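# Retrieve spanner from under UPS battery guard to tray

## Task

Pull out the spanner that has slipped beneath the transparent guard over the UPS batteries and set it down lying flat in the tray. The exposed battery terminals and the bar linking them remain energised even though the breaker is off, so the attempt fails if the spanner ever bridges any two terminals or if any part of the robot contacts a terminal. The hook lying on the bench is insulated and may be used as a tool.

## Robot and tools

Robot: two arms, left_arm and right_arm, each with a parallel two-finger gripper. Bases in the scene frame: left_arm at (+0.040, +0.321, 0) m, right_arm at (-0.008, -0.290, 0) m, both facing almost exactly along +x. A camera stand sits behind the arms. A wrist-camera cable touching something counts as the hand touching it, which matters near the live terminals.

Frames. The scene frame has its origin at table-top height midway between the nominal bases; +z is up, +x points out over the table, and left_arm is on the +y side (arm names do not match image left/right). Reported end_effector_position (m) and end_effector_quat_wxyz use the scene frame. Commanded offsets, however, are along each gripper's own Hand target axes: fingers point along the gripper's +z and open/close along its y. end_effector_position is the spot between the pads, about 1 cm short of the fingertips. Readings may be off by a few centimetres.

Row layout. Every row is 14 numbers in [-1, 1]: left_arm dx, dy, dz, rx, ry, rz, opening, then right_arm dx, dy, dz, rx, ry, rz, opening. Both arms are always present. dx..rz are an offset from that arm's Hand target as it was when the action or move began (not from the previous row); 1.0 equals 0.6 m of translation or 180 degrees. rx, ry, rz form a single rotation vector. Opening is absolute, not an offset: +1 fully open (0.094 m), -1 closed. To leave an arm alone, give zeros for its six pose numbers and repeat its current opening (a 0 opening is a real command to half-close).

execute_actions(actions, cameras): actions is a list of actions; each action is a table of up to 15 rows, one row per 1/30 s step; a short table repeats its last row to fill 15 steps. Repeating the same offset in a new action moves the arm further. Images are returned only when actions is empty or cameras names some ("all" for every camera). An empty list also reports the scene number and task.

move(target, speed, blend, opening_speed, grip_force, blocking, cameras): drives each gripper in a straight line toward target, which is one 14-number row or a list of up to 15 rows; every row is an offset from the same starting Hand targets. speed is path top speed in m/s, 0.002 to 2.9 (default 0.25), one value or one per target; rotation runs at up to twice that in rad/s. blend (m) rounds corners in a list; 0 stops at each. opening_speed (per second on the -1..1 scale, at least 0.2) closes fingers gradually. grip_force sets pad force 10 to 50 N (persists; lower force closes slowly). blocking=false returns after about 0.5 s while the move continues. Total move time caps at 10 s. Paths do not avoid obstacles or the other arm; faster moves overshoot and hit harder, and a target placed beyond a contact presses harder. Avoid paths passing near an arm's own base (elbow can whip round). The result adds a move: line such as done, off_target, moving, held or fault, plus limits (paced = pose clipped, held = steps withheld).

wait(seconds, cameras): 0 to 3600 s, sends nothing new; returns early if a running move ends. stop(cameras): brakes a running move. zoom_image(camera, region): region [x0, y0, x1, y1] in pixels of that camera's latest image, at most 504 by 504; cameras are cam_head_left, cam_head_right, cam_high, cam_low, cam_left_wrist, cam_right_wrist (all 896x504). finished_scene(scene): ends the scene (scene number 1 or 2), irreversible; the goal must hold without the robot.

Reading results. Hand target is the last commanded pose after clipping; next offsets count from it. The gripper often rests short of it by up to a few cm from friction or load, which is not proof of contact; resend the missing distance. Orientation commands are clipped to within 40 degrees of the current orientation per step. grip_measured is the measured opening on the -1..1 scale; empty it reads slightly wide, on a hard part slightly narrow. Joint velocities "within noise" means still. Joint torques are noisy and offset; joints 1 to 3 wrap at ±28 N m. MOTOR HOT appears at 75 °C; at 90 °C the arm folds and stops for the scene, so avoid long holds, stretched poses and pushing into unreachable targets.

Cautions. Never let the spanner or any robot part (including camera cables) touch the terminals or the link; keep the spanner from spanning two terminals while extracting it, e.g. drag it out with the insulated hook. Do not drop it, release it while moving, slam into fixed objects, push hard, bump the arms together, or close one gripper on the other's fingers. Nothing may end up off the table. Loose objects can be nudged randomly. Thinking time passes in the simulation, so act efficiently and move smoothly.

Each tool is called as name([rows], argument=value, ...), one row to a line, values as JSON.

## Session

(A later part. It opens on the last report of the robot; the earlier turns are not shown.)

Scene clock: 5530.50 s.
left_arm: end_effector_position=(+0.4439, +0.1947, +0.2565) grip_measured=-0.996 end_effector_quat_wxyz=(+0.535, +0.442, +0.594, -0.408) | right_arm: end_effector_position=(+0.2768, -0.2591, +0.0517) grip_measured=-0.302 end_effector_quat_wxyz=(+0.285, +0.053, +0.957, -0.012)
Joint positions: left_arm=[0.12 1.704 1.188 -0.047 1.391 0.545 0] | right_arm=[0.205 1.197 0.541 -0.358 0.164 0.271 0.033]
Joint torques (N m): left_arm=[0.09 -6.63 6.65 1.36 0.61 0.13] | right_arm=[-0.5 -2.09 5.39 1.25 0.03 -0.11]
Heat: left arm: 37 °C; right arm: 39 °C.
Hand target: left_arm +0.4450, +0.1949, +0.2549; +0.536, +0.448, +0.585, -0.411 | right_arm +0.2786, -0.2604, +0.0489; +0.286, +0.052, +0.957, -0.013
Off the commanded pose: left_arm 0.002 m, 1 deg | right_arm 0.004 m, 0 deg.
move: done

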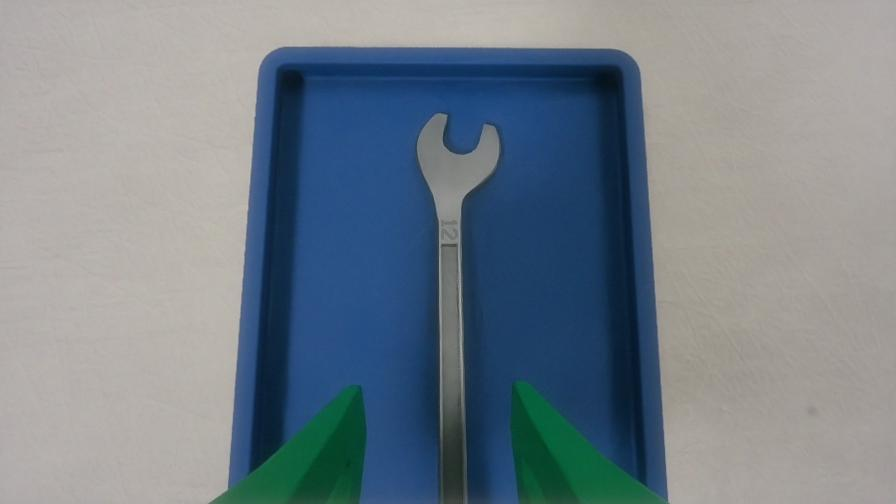

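move(target=[0,0,0,0,0,0,-1, 0.0290,-0.0071,0.0456,0,0,0,-0.3], speed=0.08, cameras=["cam_right_wrist","cam_left_wrist"])

zoom_image(camera="cam_left_wrist", region=[560, 220, 780, 350])

Scene clock: 5554.73 s.
left_arm: end_effector_position=(+0.4439, +0.1947, +0.2565) grip_measured=-0.996 end_effector_quat_wxyz=(+0.535, +0.442, +0.594, -0.408) | right_arm: end_effector_position=(+0.2772, -0.2632, +0.0193) grip_measured=-0.302 end_effector_quat_wxyz=(+0.284, +0.054, +0.957, -0.012)
Joint positions: left_arm=[0.12 1.704 1.188 -0.047 1.391 0.545 0] | right_arm=[0.184 1.284 0.446 -0.175 0.153 0.254 0.033]
Joint torques (N m): left_arm=[0.09 -6.64 6.65 1.36 0.61 0.13] | right_arm=[-0.55 -2.33 5.12 1.27 0.07 -0.09]
Heat: left arm: 37 °C; right arm: 38 °C.
Hand target: left_arm +0.4450, +0.1949, +0.2549; +0.536, +0.448, +0.585, -0.411 | right_arm +0.2785, -0.2646, +0.0164; +0.286, +0.053, +0.957, -0.013
Off the commanded pose: left_arm 0.002 m, 1 deg | right_arm 0.003 m, 0 deg.
move: done
Images, in order (width x height): cam_left_wrist 896x504, cam_right_wrist 896x504.

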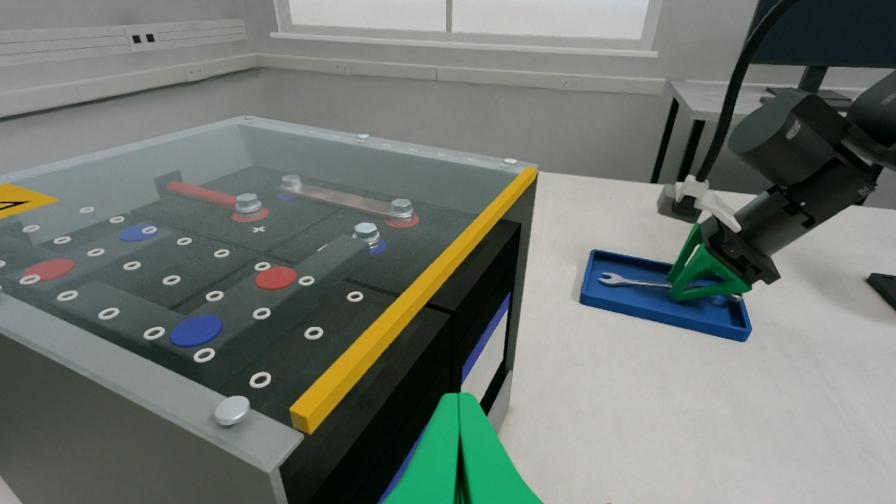

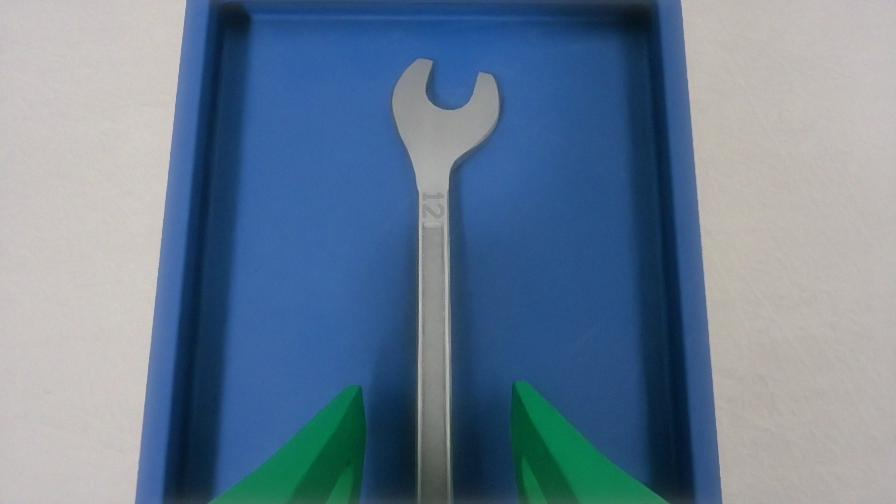

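Scaled by 2.291 from the camera's image (finer frame: 1280x720).

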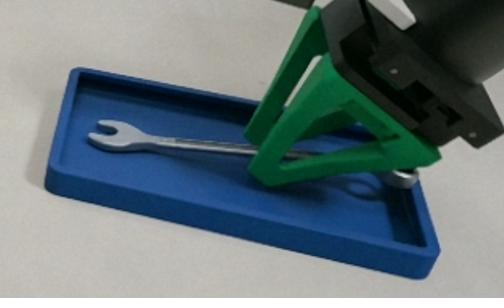

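move(target=[0,0,0,0,0,0,-1, 0.0027,0.0014,0.0042,0,0,0,-0.3], speed=0.05)

move(target=[0,0,0,0,0,0,-1, 0,0,0,0,0,0,-1], grip_force=[50, 35], cameras=["cam_right_wrist","cam_left_wrist"])

Scene clock: 5569.90 s.
left_arm: end_effector_position=(+0.4439, +0.1947, +0.2565) grip_measured=-0.996 end_effector_quat_wxyz=(+0.535, +0.442, +0.594, -0.408) | right_arm: end_effector_position=(+0.2776, -0.2632, +0.0163) grip_measured=-0.302 end_effector_quat_wxyz=(+0.284, +0.054, +0.957, -0.012)
Joint positions: left_arm=[0.12 1.704 1.188 -0.047 1.391 0.545 0] | right_arm=[0.184 1.296 0.44 -0.157 0.153 0.254 0.033]
Joint torques (N m): left_arm=[0.09 -6.64 6.67 1.35 0.61 0.14] | right_arm=[-0.14 -2.28 4.85 1.35 0.04 -0.04]
Heat: left arm: 37 °C; right arm: 38 °C.
Hand target: left_arm +0.4450, +0.1949, +0.2549; +0.536, +0.448, +0.585, -0.411 | right_arm +0.2786, -0.2637, +0.0134; +0.286, +0.053, +0.957, -0.013
Off the commanded pose: left_arm 0.002 m, 1 deg | right_arm 0.003 m, 0 deg.
move: done

Scene clock: 5571.33 s.
left_arm: end_effector_position=(+0.4439, +0.1947, +0.2565) grip_measured=-0.996 end_effector_quat_wxyz=(+0.535, +0.442, +0.594, -0.408) | right_arm: end_effector_position=(+0.2777, -0.2631, +0.0164) grip_measured=-0.852 end_effector_quat_wxyz=(+0.284, +0.054, +0.957, -0.012)
Joint positions: left_arm=[0.12 1.704 1.188 -0.047 1.391 0.545 0] | right_arm=[0.184 1.296 0.44 -0.157 0.153 0.254 0.007]
Joint torques (N m): left_arm=[0.09 -6.64 6.67 1.36 0.61 0.14] | right_arm=[-0.1 -2.37 4.97 1.29 0.04 -0.05]
Heat: left arm: 37 °C; right arm: 38 °C.
Hand target: left_arm +0.4450, +0.1949, +0.2549; +0.536, +0.448, +0.585, -0.411 | right_arm +0.2786, -0.2637, +0.0134; +0.286, +0.053, +0.957, -0.013
Off the commanded pose: left_arm 0.002 m, 1 deg | right_arm 0.003 m, 0 deg.
grip_force (N): 50, 35
move: done
Images, in order (width x height): cam_left_wrist 896x504, cam_right_wrist 896x504.

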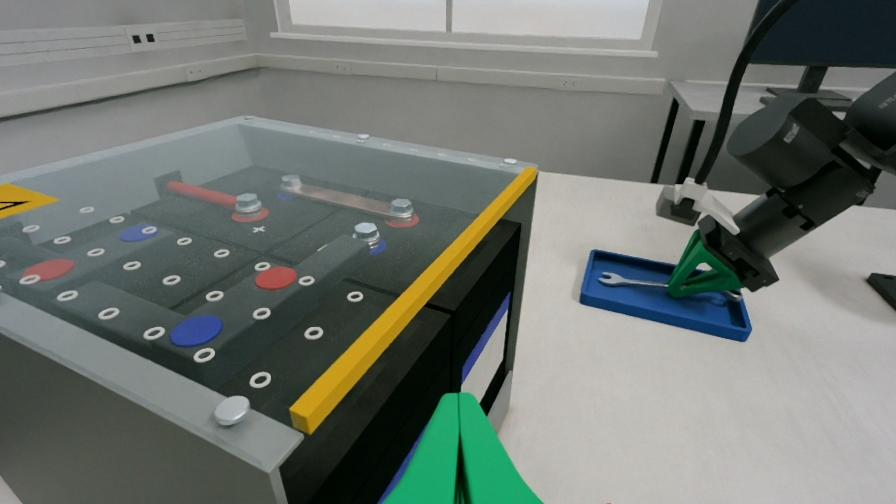

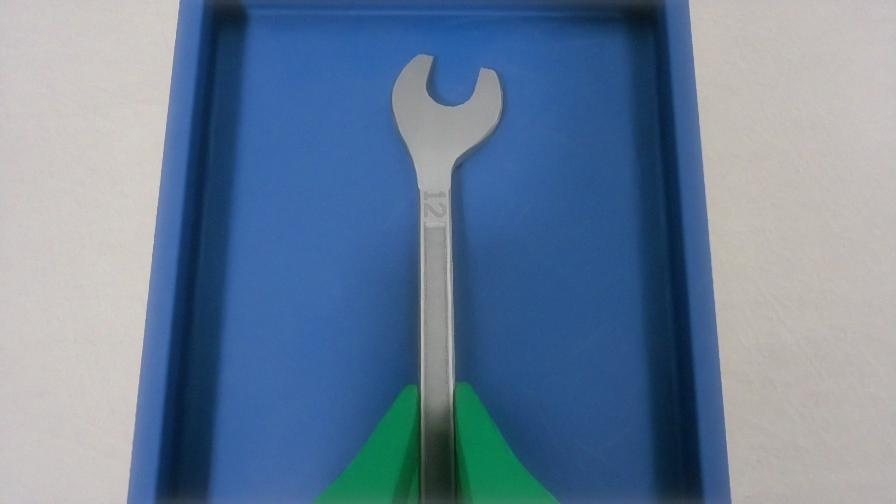

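move(target=[0,0,0,0,0,0,-1, -0.0188,0,-0.0287,0,0,0,-1], speed=0.08, cameras=["cam_right_wrist","cam_left_wrist"])

zoom_image(camera="cam_left_wrist", region=[560, 220, 780, 350])

Scene clock: 5584.20 s.
left_arm: end_effector_position=(+0.4439, +0.1947, +0.2565) grip_measured=-0.996 end_effector_quat_wxyz=(+0.535, +0.442, +0.594, -0.408) | right_arm: end_effector_position=(+0.2699, -0.2645, +0.0194) grip_measured=-0.853 end_effector_quat_wxyz=(+0.267, +0.052, +0.962, -0.016)
Joint positions: left_arm=[0.12 1.704 1.188 -0.047 1.391 0.545 0] | right_arm=[0.184 1.27 0.461 -0.239 0.153 0.254 0.007]
Joint torques (N m): left_arm=[0.09 -6.64 6.65 1.35 0.61 0.14] | right_arm=[-0.38 -5.6 7.53 0.87 0.07 -0.07]
Heat: left arm: 37 °C; right arm: 38 °C.
Hand target: left_arm +0.4450, +0.1949, +0.2549; +0.536, +0.448, +0.585, -0.411 | right_arm +0.2786, -0.2638, +0.0340; +0.286, +0.053, +0.957, -0.013
Off the commanded pose: left_arm 0.002 m, 1 deg | right_arm 0.017 m, 2 deg.
grip_force (N): 50, 35
move: off_target (right_arm)
Images, in order (width x height): cam_left_wrist 896x504, cam_right_wrist 896x504.

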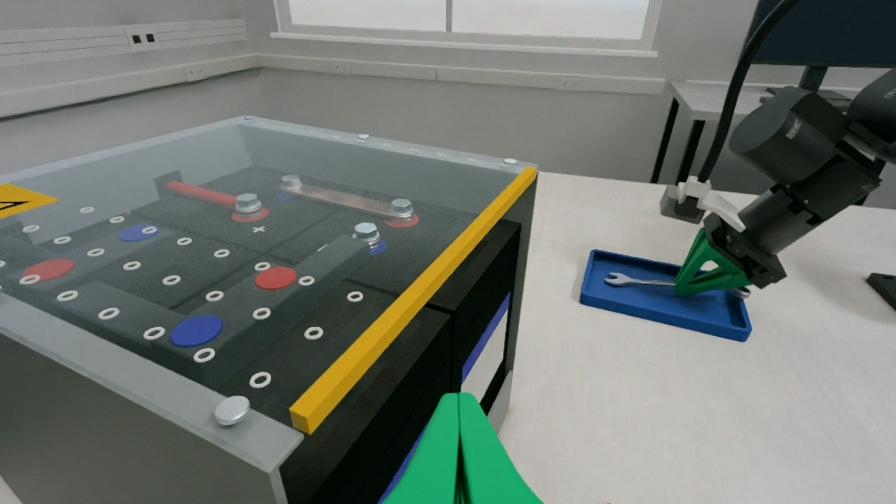

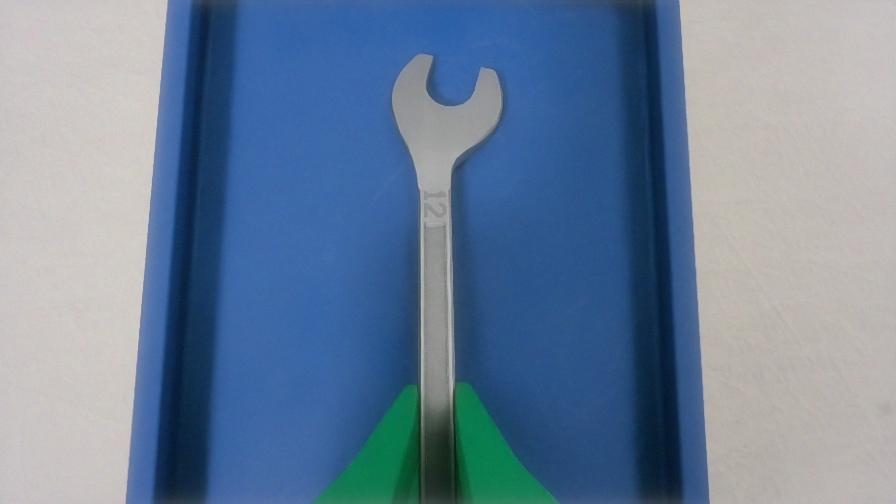

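Scaled by 2.291 from the camera's image (finer frame: 1280x720).

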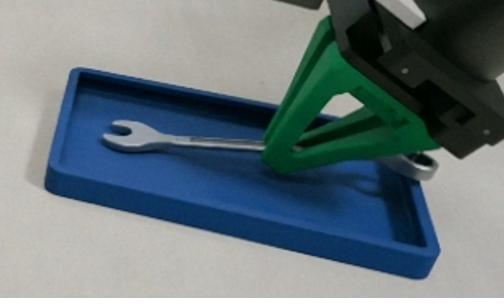

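move(target=[0,0,0,0,0,0,-1, -0.0318,0.0003,0.0029,-0.0026,-0.0276,0.0015,-1], speed=0.06, cameras=["cam_right_wrist","cam_left_wrist"])

zoom_image(camera="cam_left_wrist", region=[560, 220, 780, 350])

Scene clock: 5605.03 s.
left_arm: end_effector_position=(+0.4439, +0.1947, +0.2565) grip_measured=-0.996 end_effector_quat_wxyz=(+0.535, +0.442, +0.594, -0.408) | right_arm: end_effector_position=(+0.2823, -0.2646, +0.0270) grip_measured=-0.853 end_effector_quat_wxyz=(+0.294, +0.051, +0.954, -0.013)
Joint positions: left_arm=[0.12 1.704 1.188 -0.047 1.391 0.545 0] | right_arm=[0.176 1.27 0.461 -0.181 0.153 0.238 0.007]
Joint torques (N m): left_arm=[0.08 -6.64 6.67 1.36 0.61 0.13] | right_arm=[-0.44 -5.9 6.45 1.43 0.1 -0.09]
Heat: left arm: 37 °C; right arm: 40 °C.
Hand target: left_arm +0.4450, +0.1949, +0.2549; +0.536, +0.448, +0.585, -0.411 | right_arm +0.2954, -0.2655, +0.0430; +0.327, +0.053, +0.943, -0.010
Off the commanded pose: left_arm 0.002 m, 1 deg | right_arm 0.021 m, 4 deg.
grip_force (N): 50, 35
move: off_target (right_arm)
Images, in order (width x height): cam_left_wrist 896x504, cam_right_wrist 896x504.

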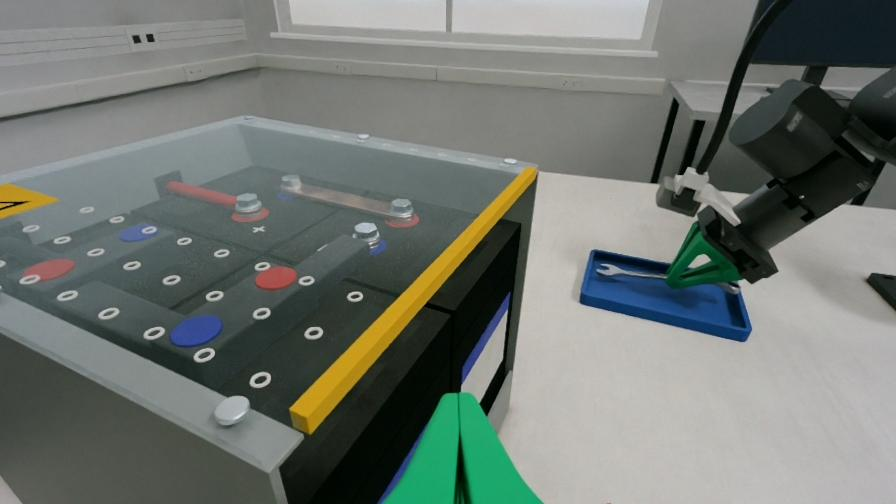

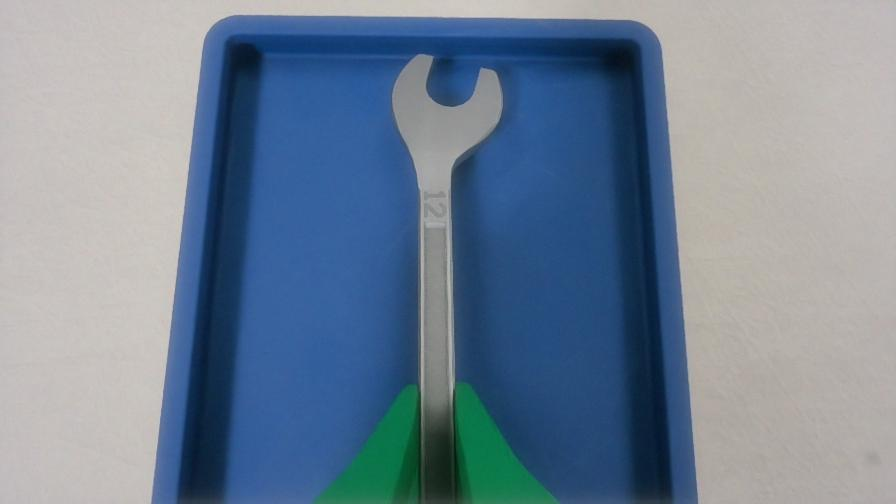

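Scaled by 2.291 from the camera's image (finer frame: 1280x720).

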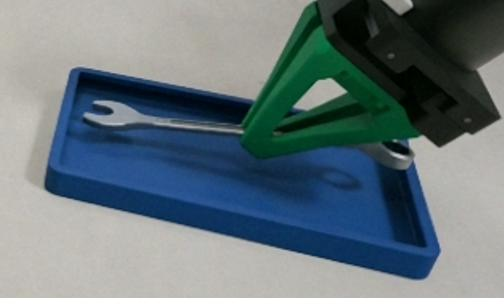

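move(target=[0,0,0,0,0,0,-1, -0.0259,0.0009,-0.0283,0,0,0,-1], speed=0.08)

move(target=[0,0,0,0,0,0,-1, 0.0480,-0.0020,0.0420,0,0.0033,0,-1], speed=0.08, cameras=["cam_right_wrist","cam_left_wrist"])

zoom_image(camera="cam_left_wrist", region=[560, 220, 780, 350])

Scene clock: 5655.80 s.
left_arm: end_effector_position=(+0.4439, +0.1947, +0.2565) grip_measured=-0.996 end_effector_quat_wxyz=(+0.535, +0.442, +0.594, -0.408) | right_arm: end_effector_position=(+0.2869, -0.2637, +0.0482) grip_measured=-0.853 end_effector_quat_wxyz=(+0.302, +0.050, +0.952, -0.011)
Joint positions: left_arm=[0.12 1.704 1.188 -0.047 1.391 0.545 0] | right_arm=[0.176 1.223 0.518 -0.268 0.153 0.236 0.007]
Joint torques (N m): left_arm=[0.09 -6.63 6.67 1.35 0.61 0.14] | right_arm=[-0.62 -5.68 7.94 1.17 0.13 -0.08]
Heat: left arm: 37 °C; right arm: 40 °C.
Hand target: left_arm +0.4450, +0.1949, +0.2549; +0.536, +0.448, +0.585, -0.411 | right_arm +0.2972, -0.2654, +0.0660; +0.327, +0.053, +0.943, -0.010
Off the commanded pose: left_arm 0.002 m, 1 deg | right_arm 0.021 m, 3 deg.
grip_force (N): 50, 35
move: off_target (right_arm)

Scene clock: 5657.17 s.
left_arm: end_effector_position=(+0.4439, +0.1947, +0.2565) grip_measured=-0.996 end_effector_quat_wxyz=(+0.535, +0.442, +0.594, -0.408) | right_arm: end_effector_position=(+0.2861, -0.2639, +0.0289) grip_measured=-0.853 end_effector_quat_wxyz=(+0.315, +0.051, +0.948, -0.008)
Joint positions: left_arm=[0.12 1.704 1.188 -0.047 1.391 0.545 0] | right_arm=[0.176 1.258 0.432 -0.12 0.153 0.236 0.007]
Joint torques (N m): left_arm=[0.09 -6.63 6.67 1.36 0.61 0.14] | right_arm=[-0.32 -2.07 5.33 1.49 0.1 -0.06]
Heat: left arm: 37 °C; right arm: 40 °C.
Hand target: left_arm +0.4450, +0.1949, +0.2549; +0.536, +0.448, +0.585, -0.411 | right_arm +0.2902, -0.2653, +0.0285; +0.323, +0.053, +0.945, -0.010
Off the commanded pose: left_arm 0.002 m, 1 deg | right_arm 0.004 m, 1 deg.
grip_force (N): 50, 35
move: done
Images, in order (width x height): cam_left_wrist 896x504, cam_right_wrist 896x504.

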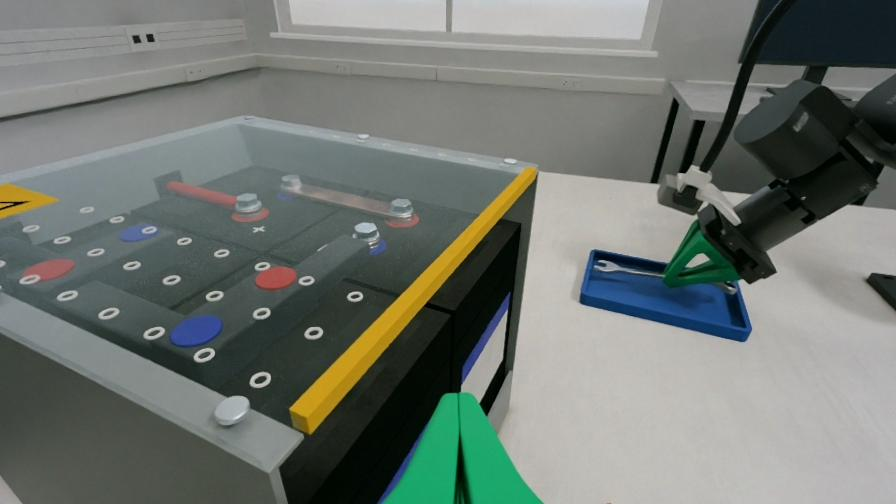

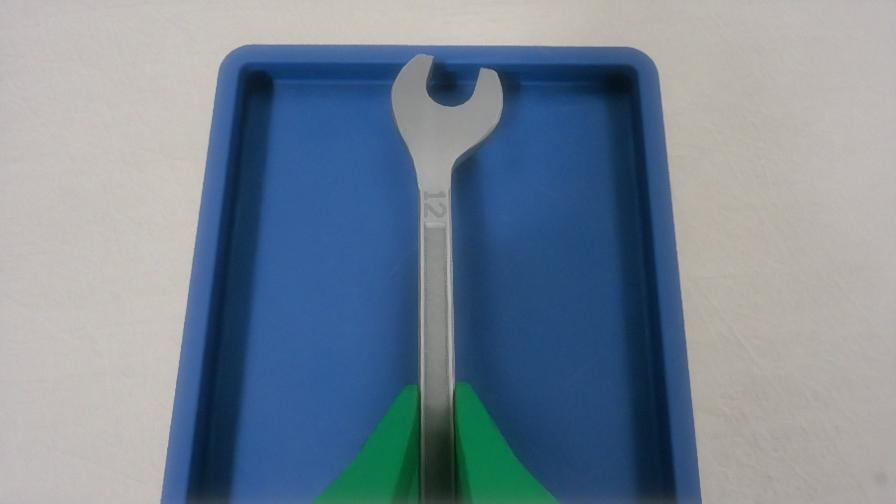

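Scaled by 2.291 from the camera's image (finer frame: 1280x720).

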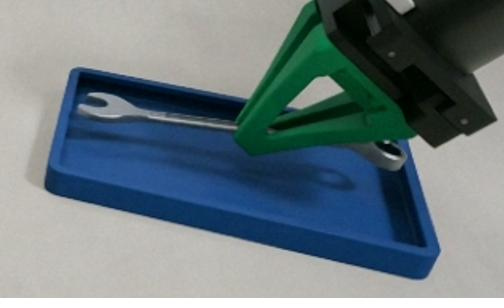

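move(target=[0,0,0,0,0,0,-1, 0.0160,-0.0006,0.0161,0,0,0,-1], speed=0.05, cameras=["cam_right_wrist","cam_left_wrist"])

zoom_image(camera="cam_left_wrist", region=[560, 220, 780, 350])

Scene clock: 5668.70 s.
left_arm: end_effector_position=(+0.4439, +0.1947, +0.2565) grip_measured=-0.996 end_effector_quat_wxyz=(+0.535, +0.442, +0.594, -0.408) | right_arm: end_effector_position=(+0.2859, -0.2640, +0.0163) grip_measured=-0.853 end_effector_quat_wxyz=(+0.316, +0.051, +0.947, -0.008)
Joint positions: left_arm=[0.12 1.704 1.188 -0.047 1.391 0.545 0] | right_arm=[0.176 1.302 0.397 -0.039 0.153 0.236 0.007]
Joint torques (N m): left_arm=[0.09 -6.63 6.67 1.35 0.61 0.13] | right_arm=[-0.24 -2.37 4.6 1.49 0.09 -0.04]
Heat: left arm: 37 °C; right arm: 40 °C.
Hand target: left_arm +0.4450, +0.1949, +0.2549; +0.536, +0.448, +0.585, -0.411 | right_arm +0.2884, -0.2653, +0.0149; +0.322, +0.053, +0.945, -0.010
Off the commanded pose: left_arm 0.002 m, 1 deg | right_arm 0.003 m, 1 deg.
grip_force (N): 50, 35
move: done
Images, in order (width x height): cam_left_wrist 896x504, cam_right_wrist 896x504.

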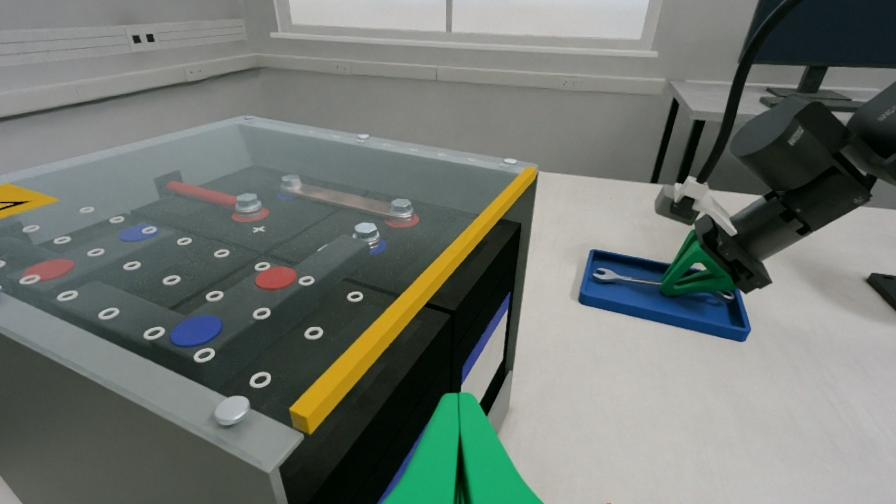

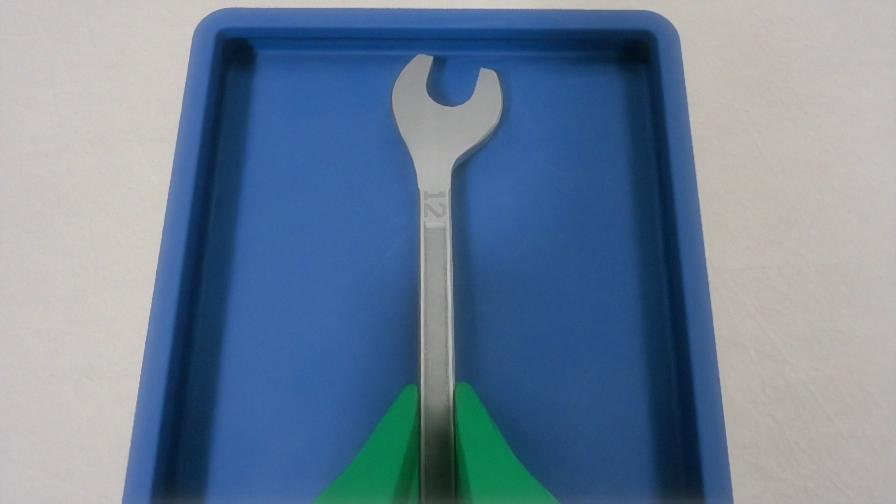

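Scaled by 2.291 from the camera's image (finer frame: 1280x720).

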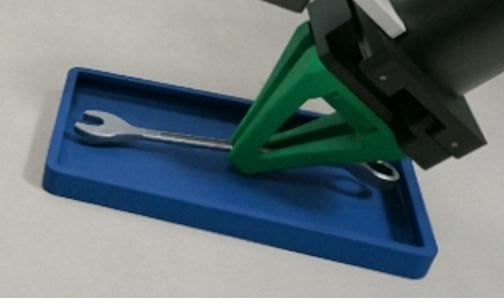

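move(target=[0,0,0,0,0,0,-1, 0.0025,0,0.0033,0,0,0,-1], speed=0.04)

move(target=[0,0,0,0,0,0,-1, 0,0,0,0,0,0,-0.4], opening_speed=0.25, cameras=["cam_right_wrist","cam_left_wrist"])

zoom_image(camera="cam_left_wrist", region=[560, 220, 780, 350])

Scene clock: 5687.27 s.
left_arm: end_effector_position=(+0.4439, +0.1947, +0.2565) grip_measured=-0.996 end_effector_quat_wxyz=(+0.535, +0.442, +0.594, -0.408) | right_arm: end_effector_position=(+0.2865, -0.2639, +0.0149) grip_measured=-0.853 end_effector_quat_wxyz=(+0.318, +0.052, +0.947, -0.008)
Joint positions: left_arm=[0.12 1.704 1.188 -0.047 1.391 0.545 0] | right_arm=[0.176 1.309 0.391 -0.022 0.153 0.236 0.007]
Joint torques (N m): left_arm=[0.09 -6.64 6.67 1.36 0.61 0.13] | right_arm=[-0.13 -1.96 4.74 1.45 0.1 -0.01]
Heat: left arm: 37 °C; right arm: 39 °C.
Hand target: left_arm +0.4450, +0.1949, +0.2549; +0.536, +0.448, +0.585, -0.411 | right_arm +0.2885, -0.2653, +0.0124; +0.322, +0.053, +0.945, -0.010
Off the commanded pose: left_arm 0.002 m, 1 deg | right_arm 0.003 m, 1 deg.
grip_force (N): 50, 35
move: done

Scene clock: 5689.90 s.
left_arm: end_effector_position=(+0.4439, +0.1947, +0.2565) grip_measured=-0.996 end_effector_quat_wxyz=(+0.535, +0.442, +0.594, -0.408) | right_arm: end_effector_position=(+0.2882, -0.2636, +0.0161) grip_measured=-0.402 end_effector_quat_wxyz=(+0.322, +0.052, +0.945, -0.007)
Joint positions: left_arm=[0.12 1.704 1.188 -0.047 1.391 0.545 0] | right_arm=[0.176 1.309 0.391 -0.014 0.153 0.236 0.028]
Joint torques (N m): left_arm=[0.09 -6.64 6.65 1.36 0.61 0.14] | right_arm=[-0.1 -2.32 4.7 1.41 0.14 -0.03]
Heat: left arm: 37 °C; right arm: 39 °C.
Hand target: left_arm +0.4450, +0.1949, +0.2549; +0.536, +0.448, +0.585, -0.411 | right_arm +0.2884, -0.2653, +0.0124; +0.322, +0.053, +0.945, -0.010
Off the commanded pose: left_arm 0.002 m, 1 deg | right_arm 0.004 m, 0 deg.
grip_force (N): 50, 35
move: done
Images, in order (width x height): cam_left_wrist 896x504, cam_right_wrist 896x504.

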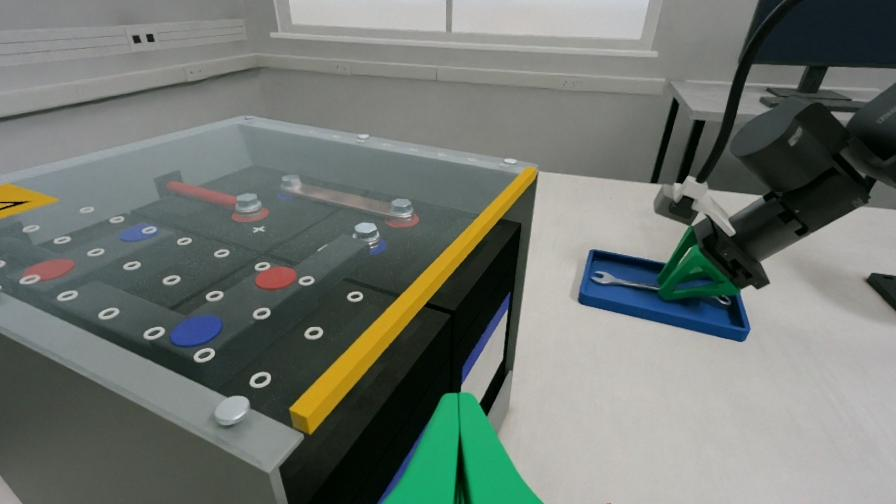

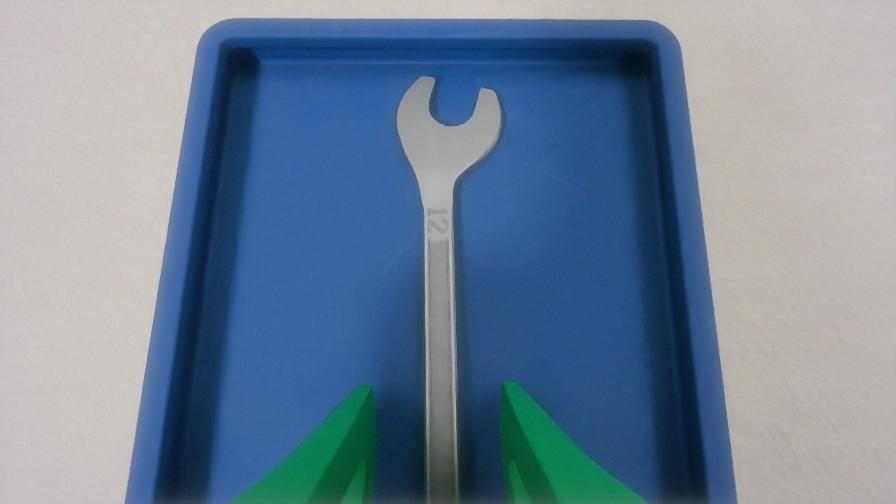

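Scaled by 2.291 from the camera's image (finer frame: 1280x720).

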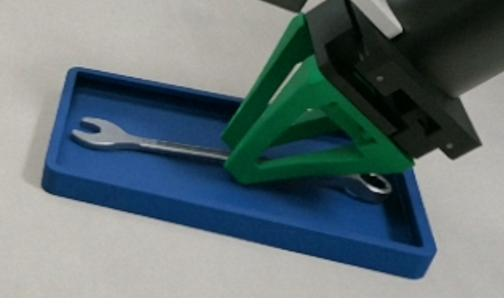

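move(target=[0,0,0,0,0,0,-1, -0.0852,0.0014,-0.1238,0,0,0,-0.4], speed=0.12, cameras=["cam_right_wrist","cam_left_wrist","cam_head_left","cam_high"])

zoom_image(camera="cam_left_wrist", region=[560, 220, 780, 350])

Scene clock: 5701.57 s.
left_arm: end_effector_position=(+0.4439, +0.1947, +0.2565) grip_measured=-0.996 end_effector_quat_wxyz=(+0.535, +0.442, +0.594, -0.408) | right_arm: end_effector_position=(+0.2779, -0.2654, +0.0873) grip_measured=-0.402 end_effector_quat_wxyz=(+0.304, +0.051, +0.951, -0.011)
Joint positions: left_arm=[0.12 1.704 1.188 -0.047 1.391 0.545 0] | right_arm=[0.176 1.102 0.614 -0.481 0.153 0.236 0.028]
Joint torques (N m): left_arm=[0.09 -6.63 6.67 1.36 0.61 0.13] | right_arm=[0.17 -4.29 8.47 0.99 0.11 0.02]
Heat: left arm: 37 °C; right arm: 39 °C.
Hand target: left_arm +0.4450, +0.1949, +0.2549; +0.536, +0.448, +0.585, -0.411 | right_arm +0.2835, -0.2653, +0.1025; +0.322, +0.053, +0.945, -0.010
Off the commanded pose: left_arm 0.002 m, 1 deg | right_arm 0.016 m, 2 deg.
grip_force (N): 50, 35
move: off_target (right_arm)
Images, in order (width x height): cam_head_left 896x504, cam_high 896x504, cam_left_wrist 896x504, cam_right_wrist 896x504.

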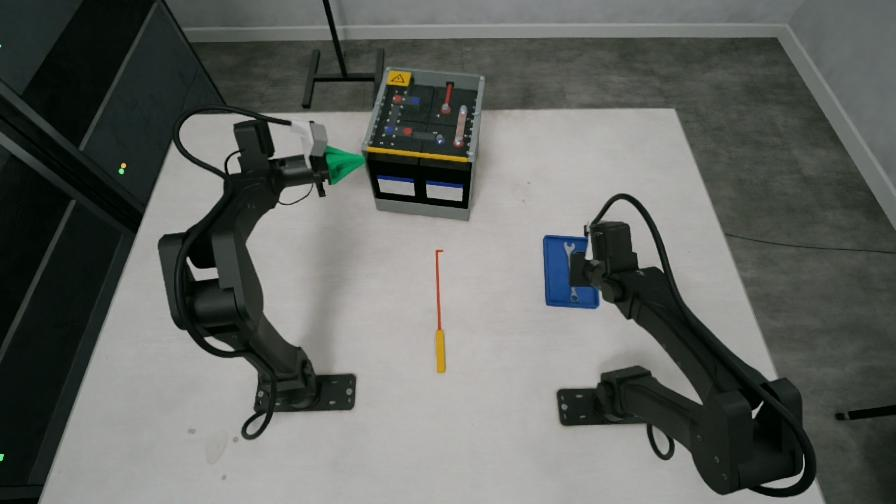

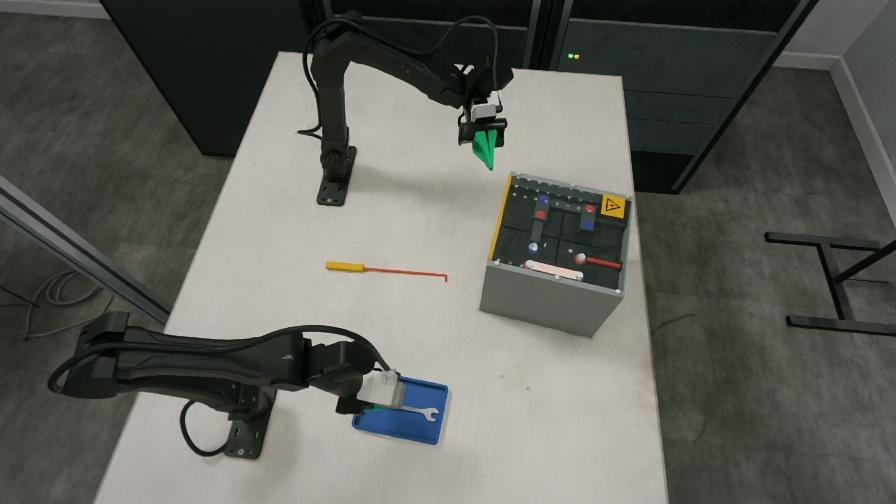

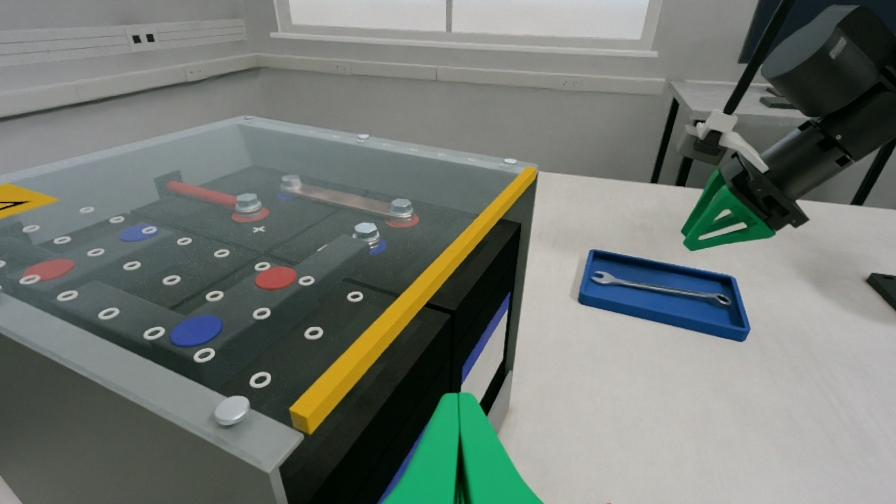

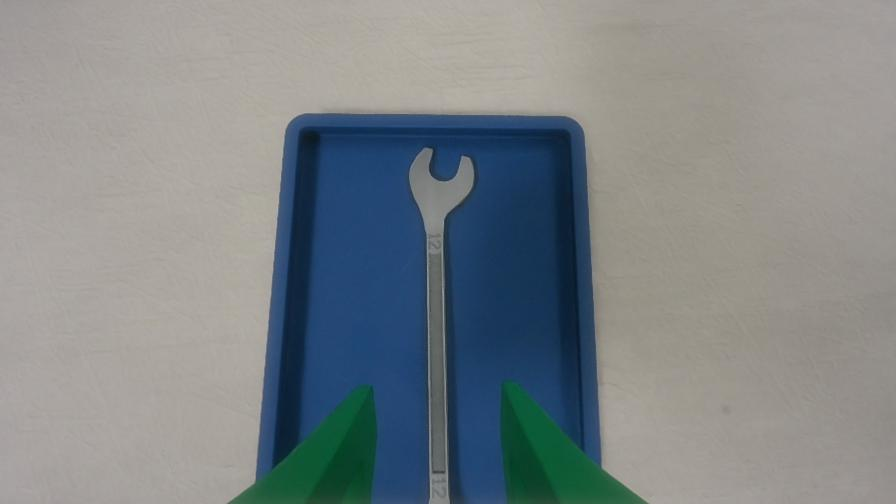

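Scaled by 2.291 from the camera's image (finer frame: 1280x720).

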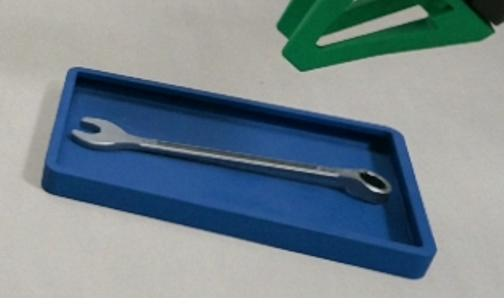

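finished_scene(scene=1)

The scene is finished: the task was done.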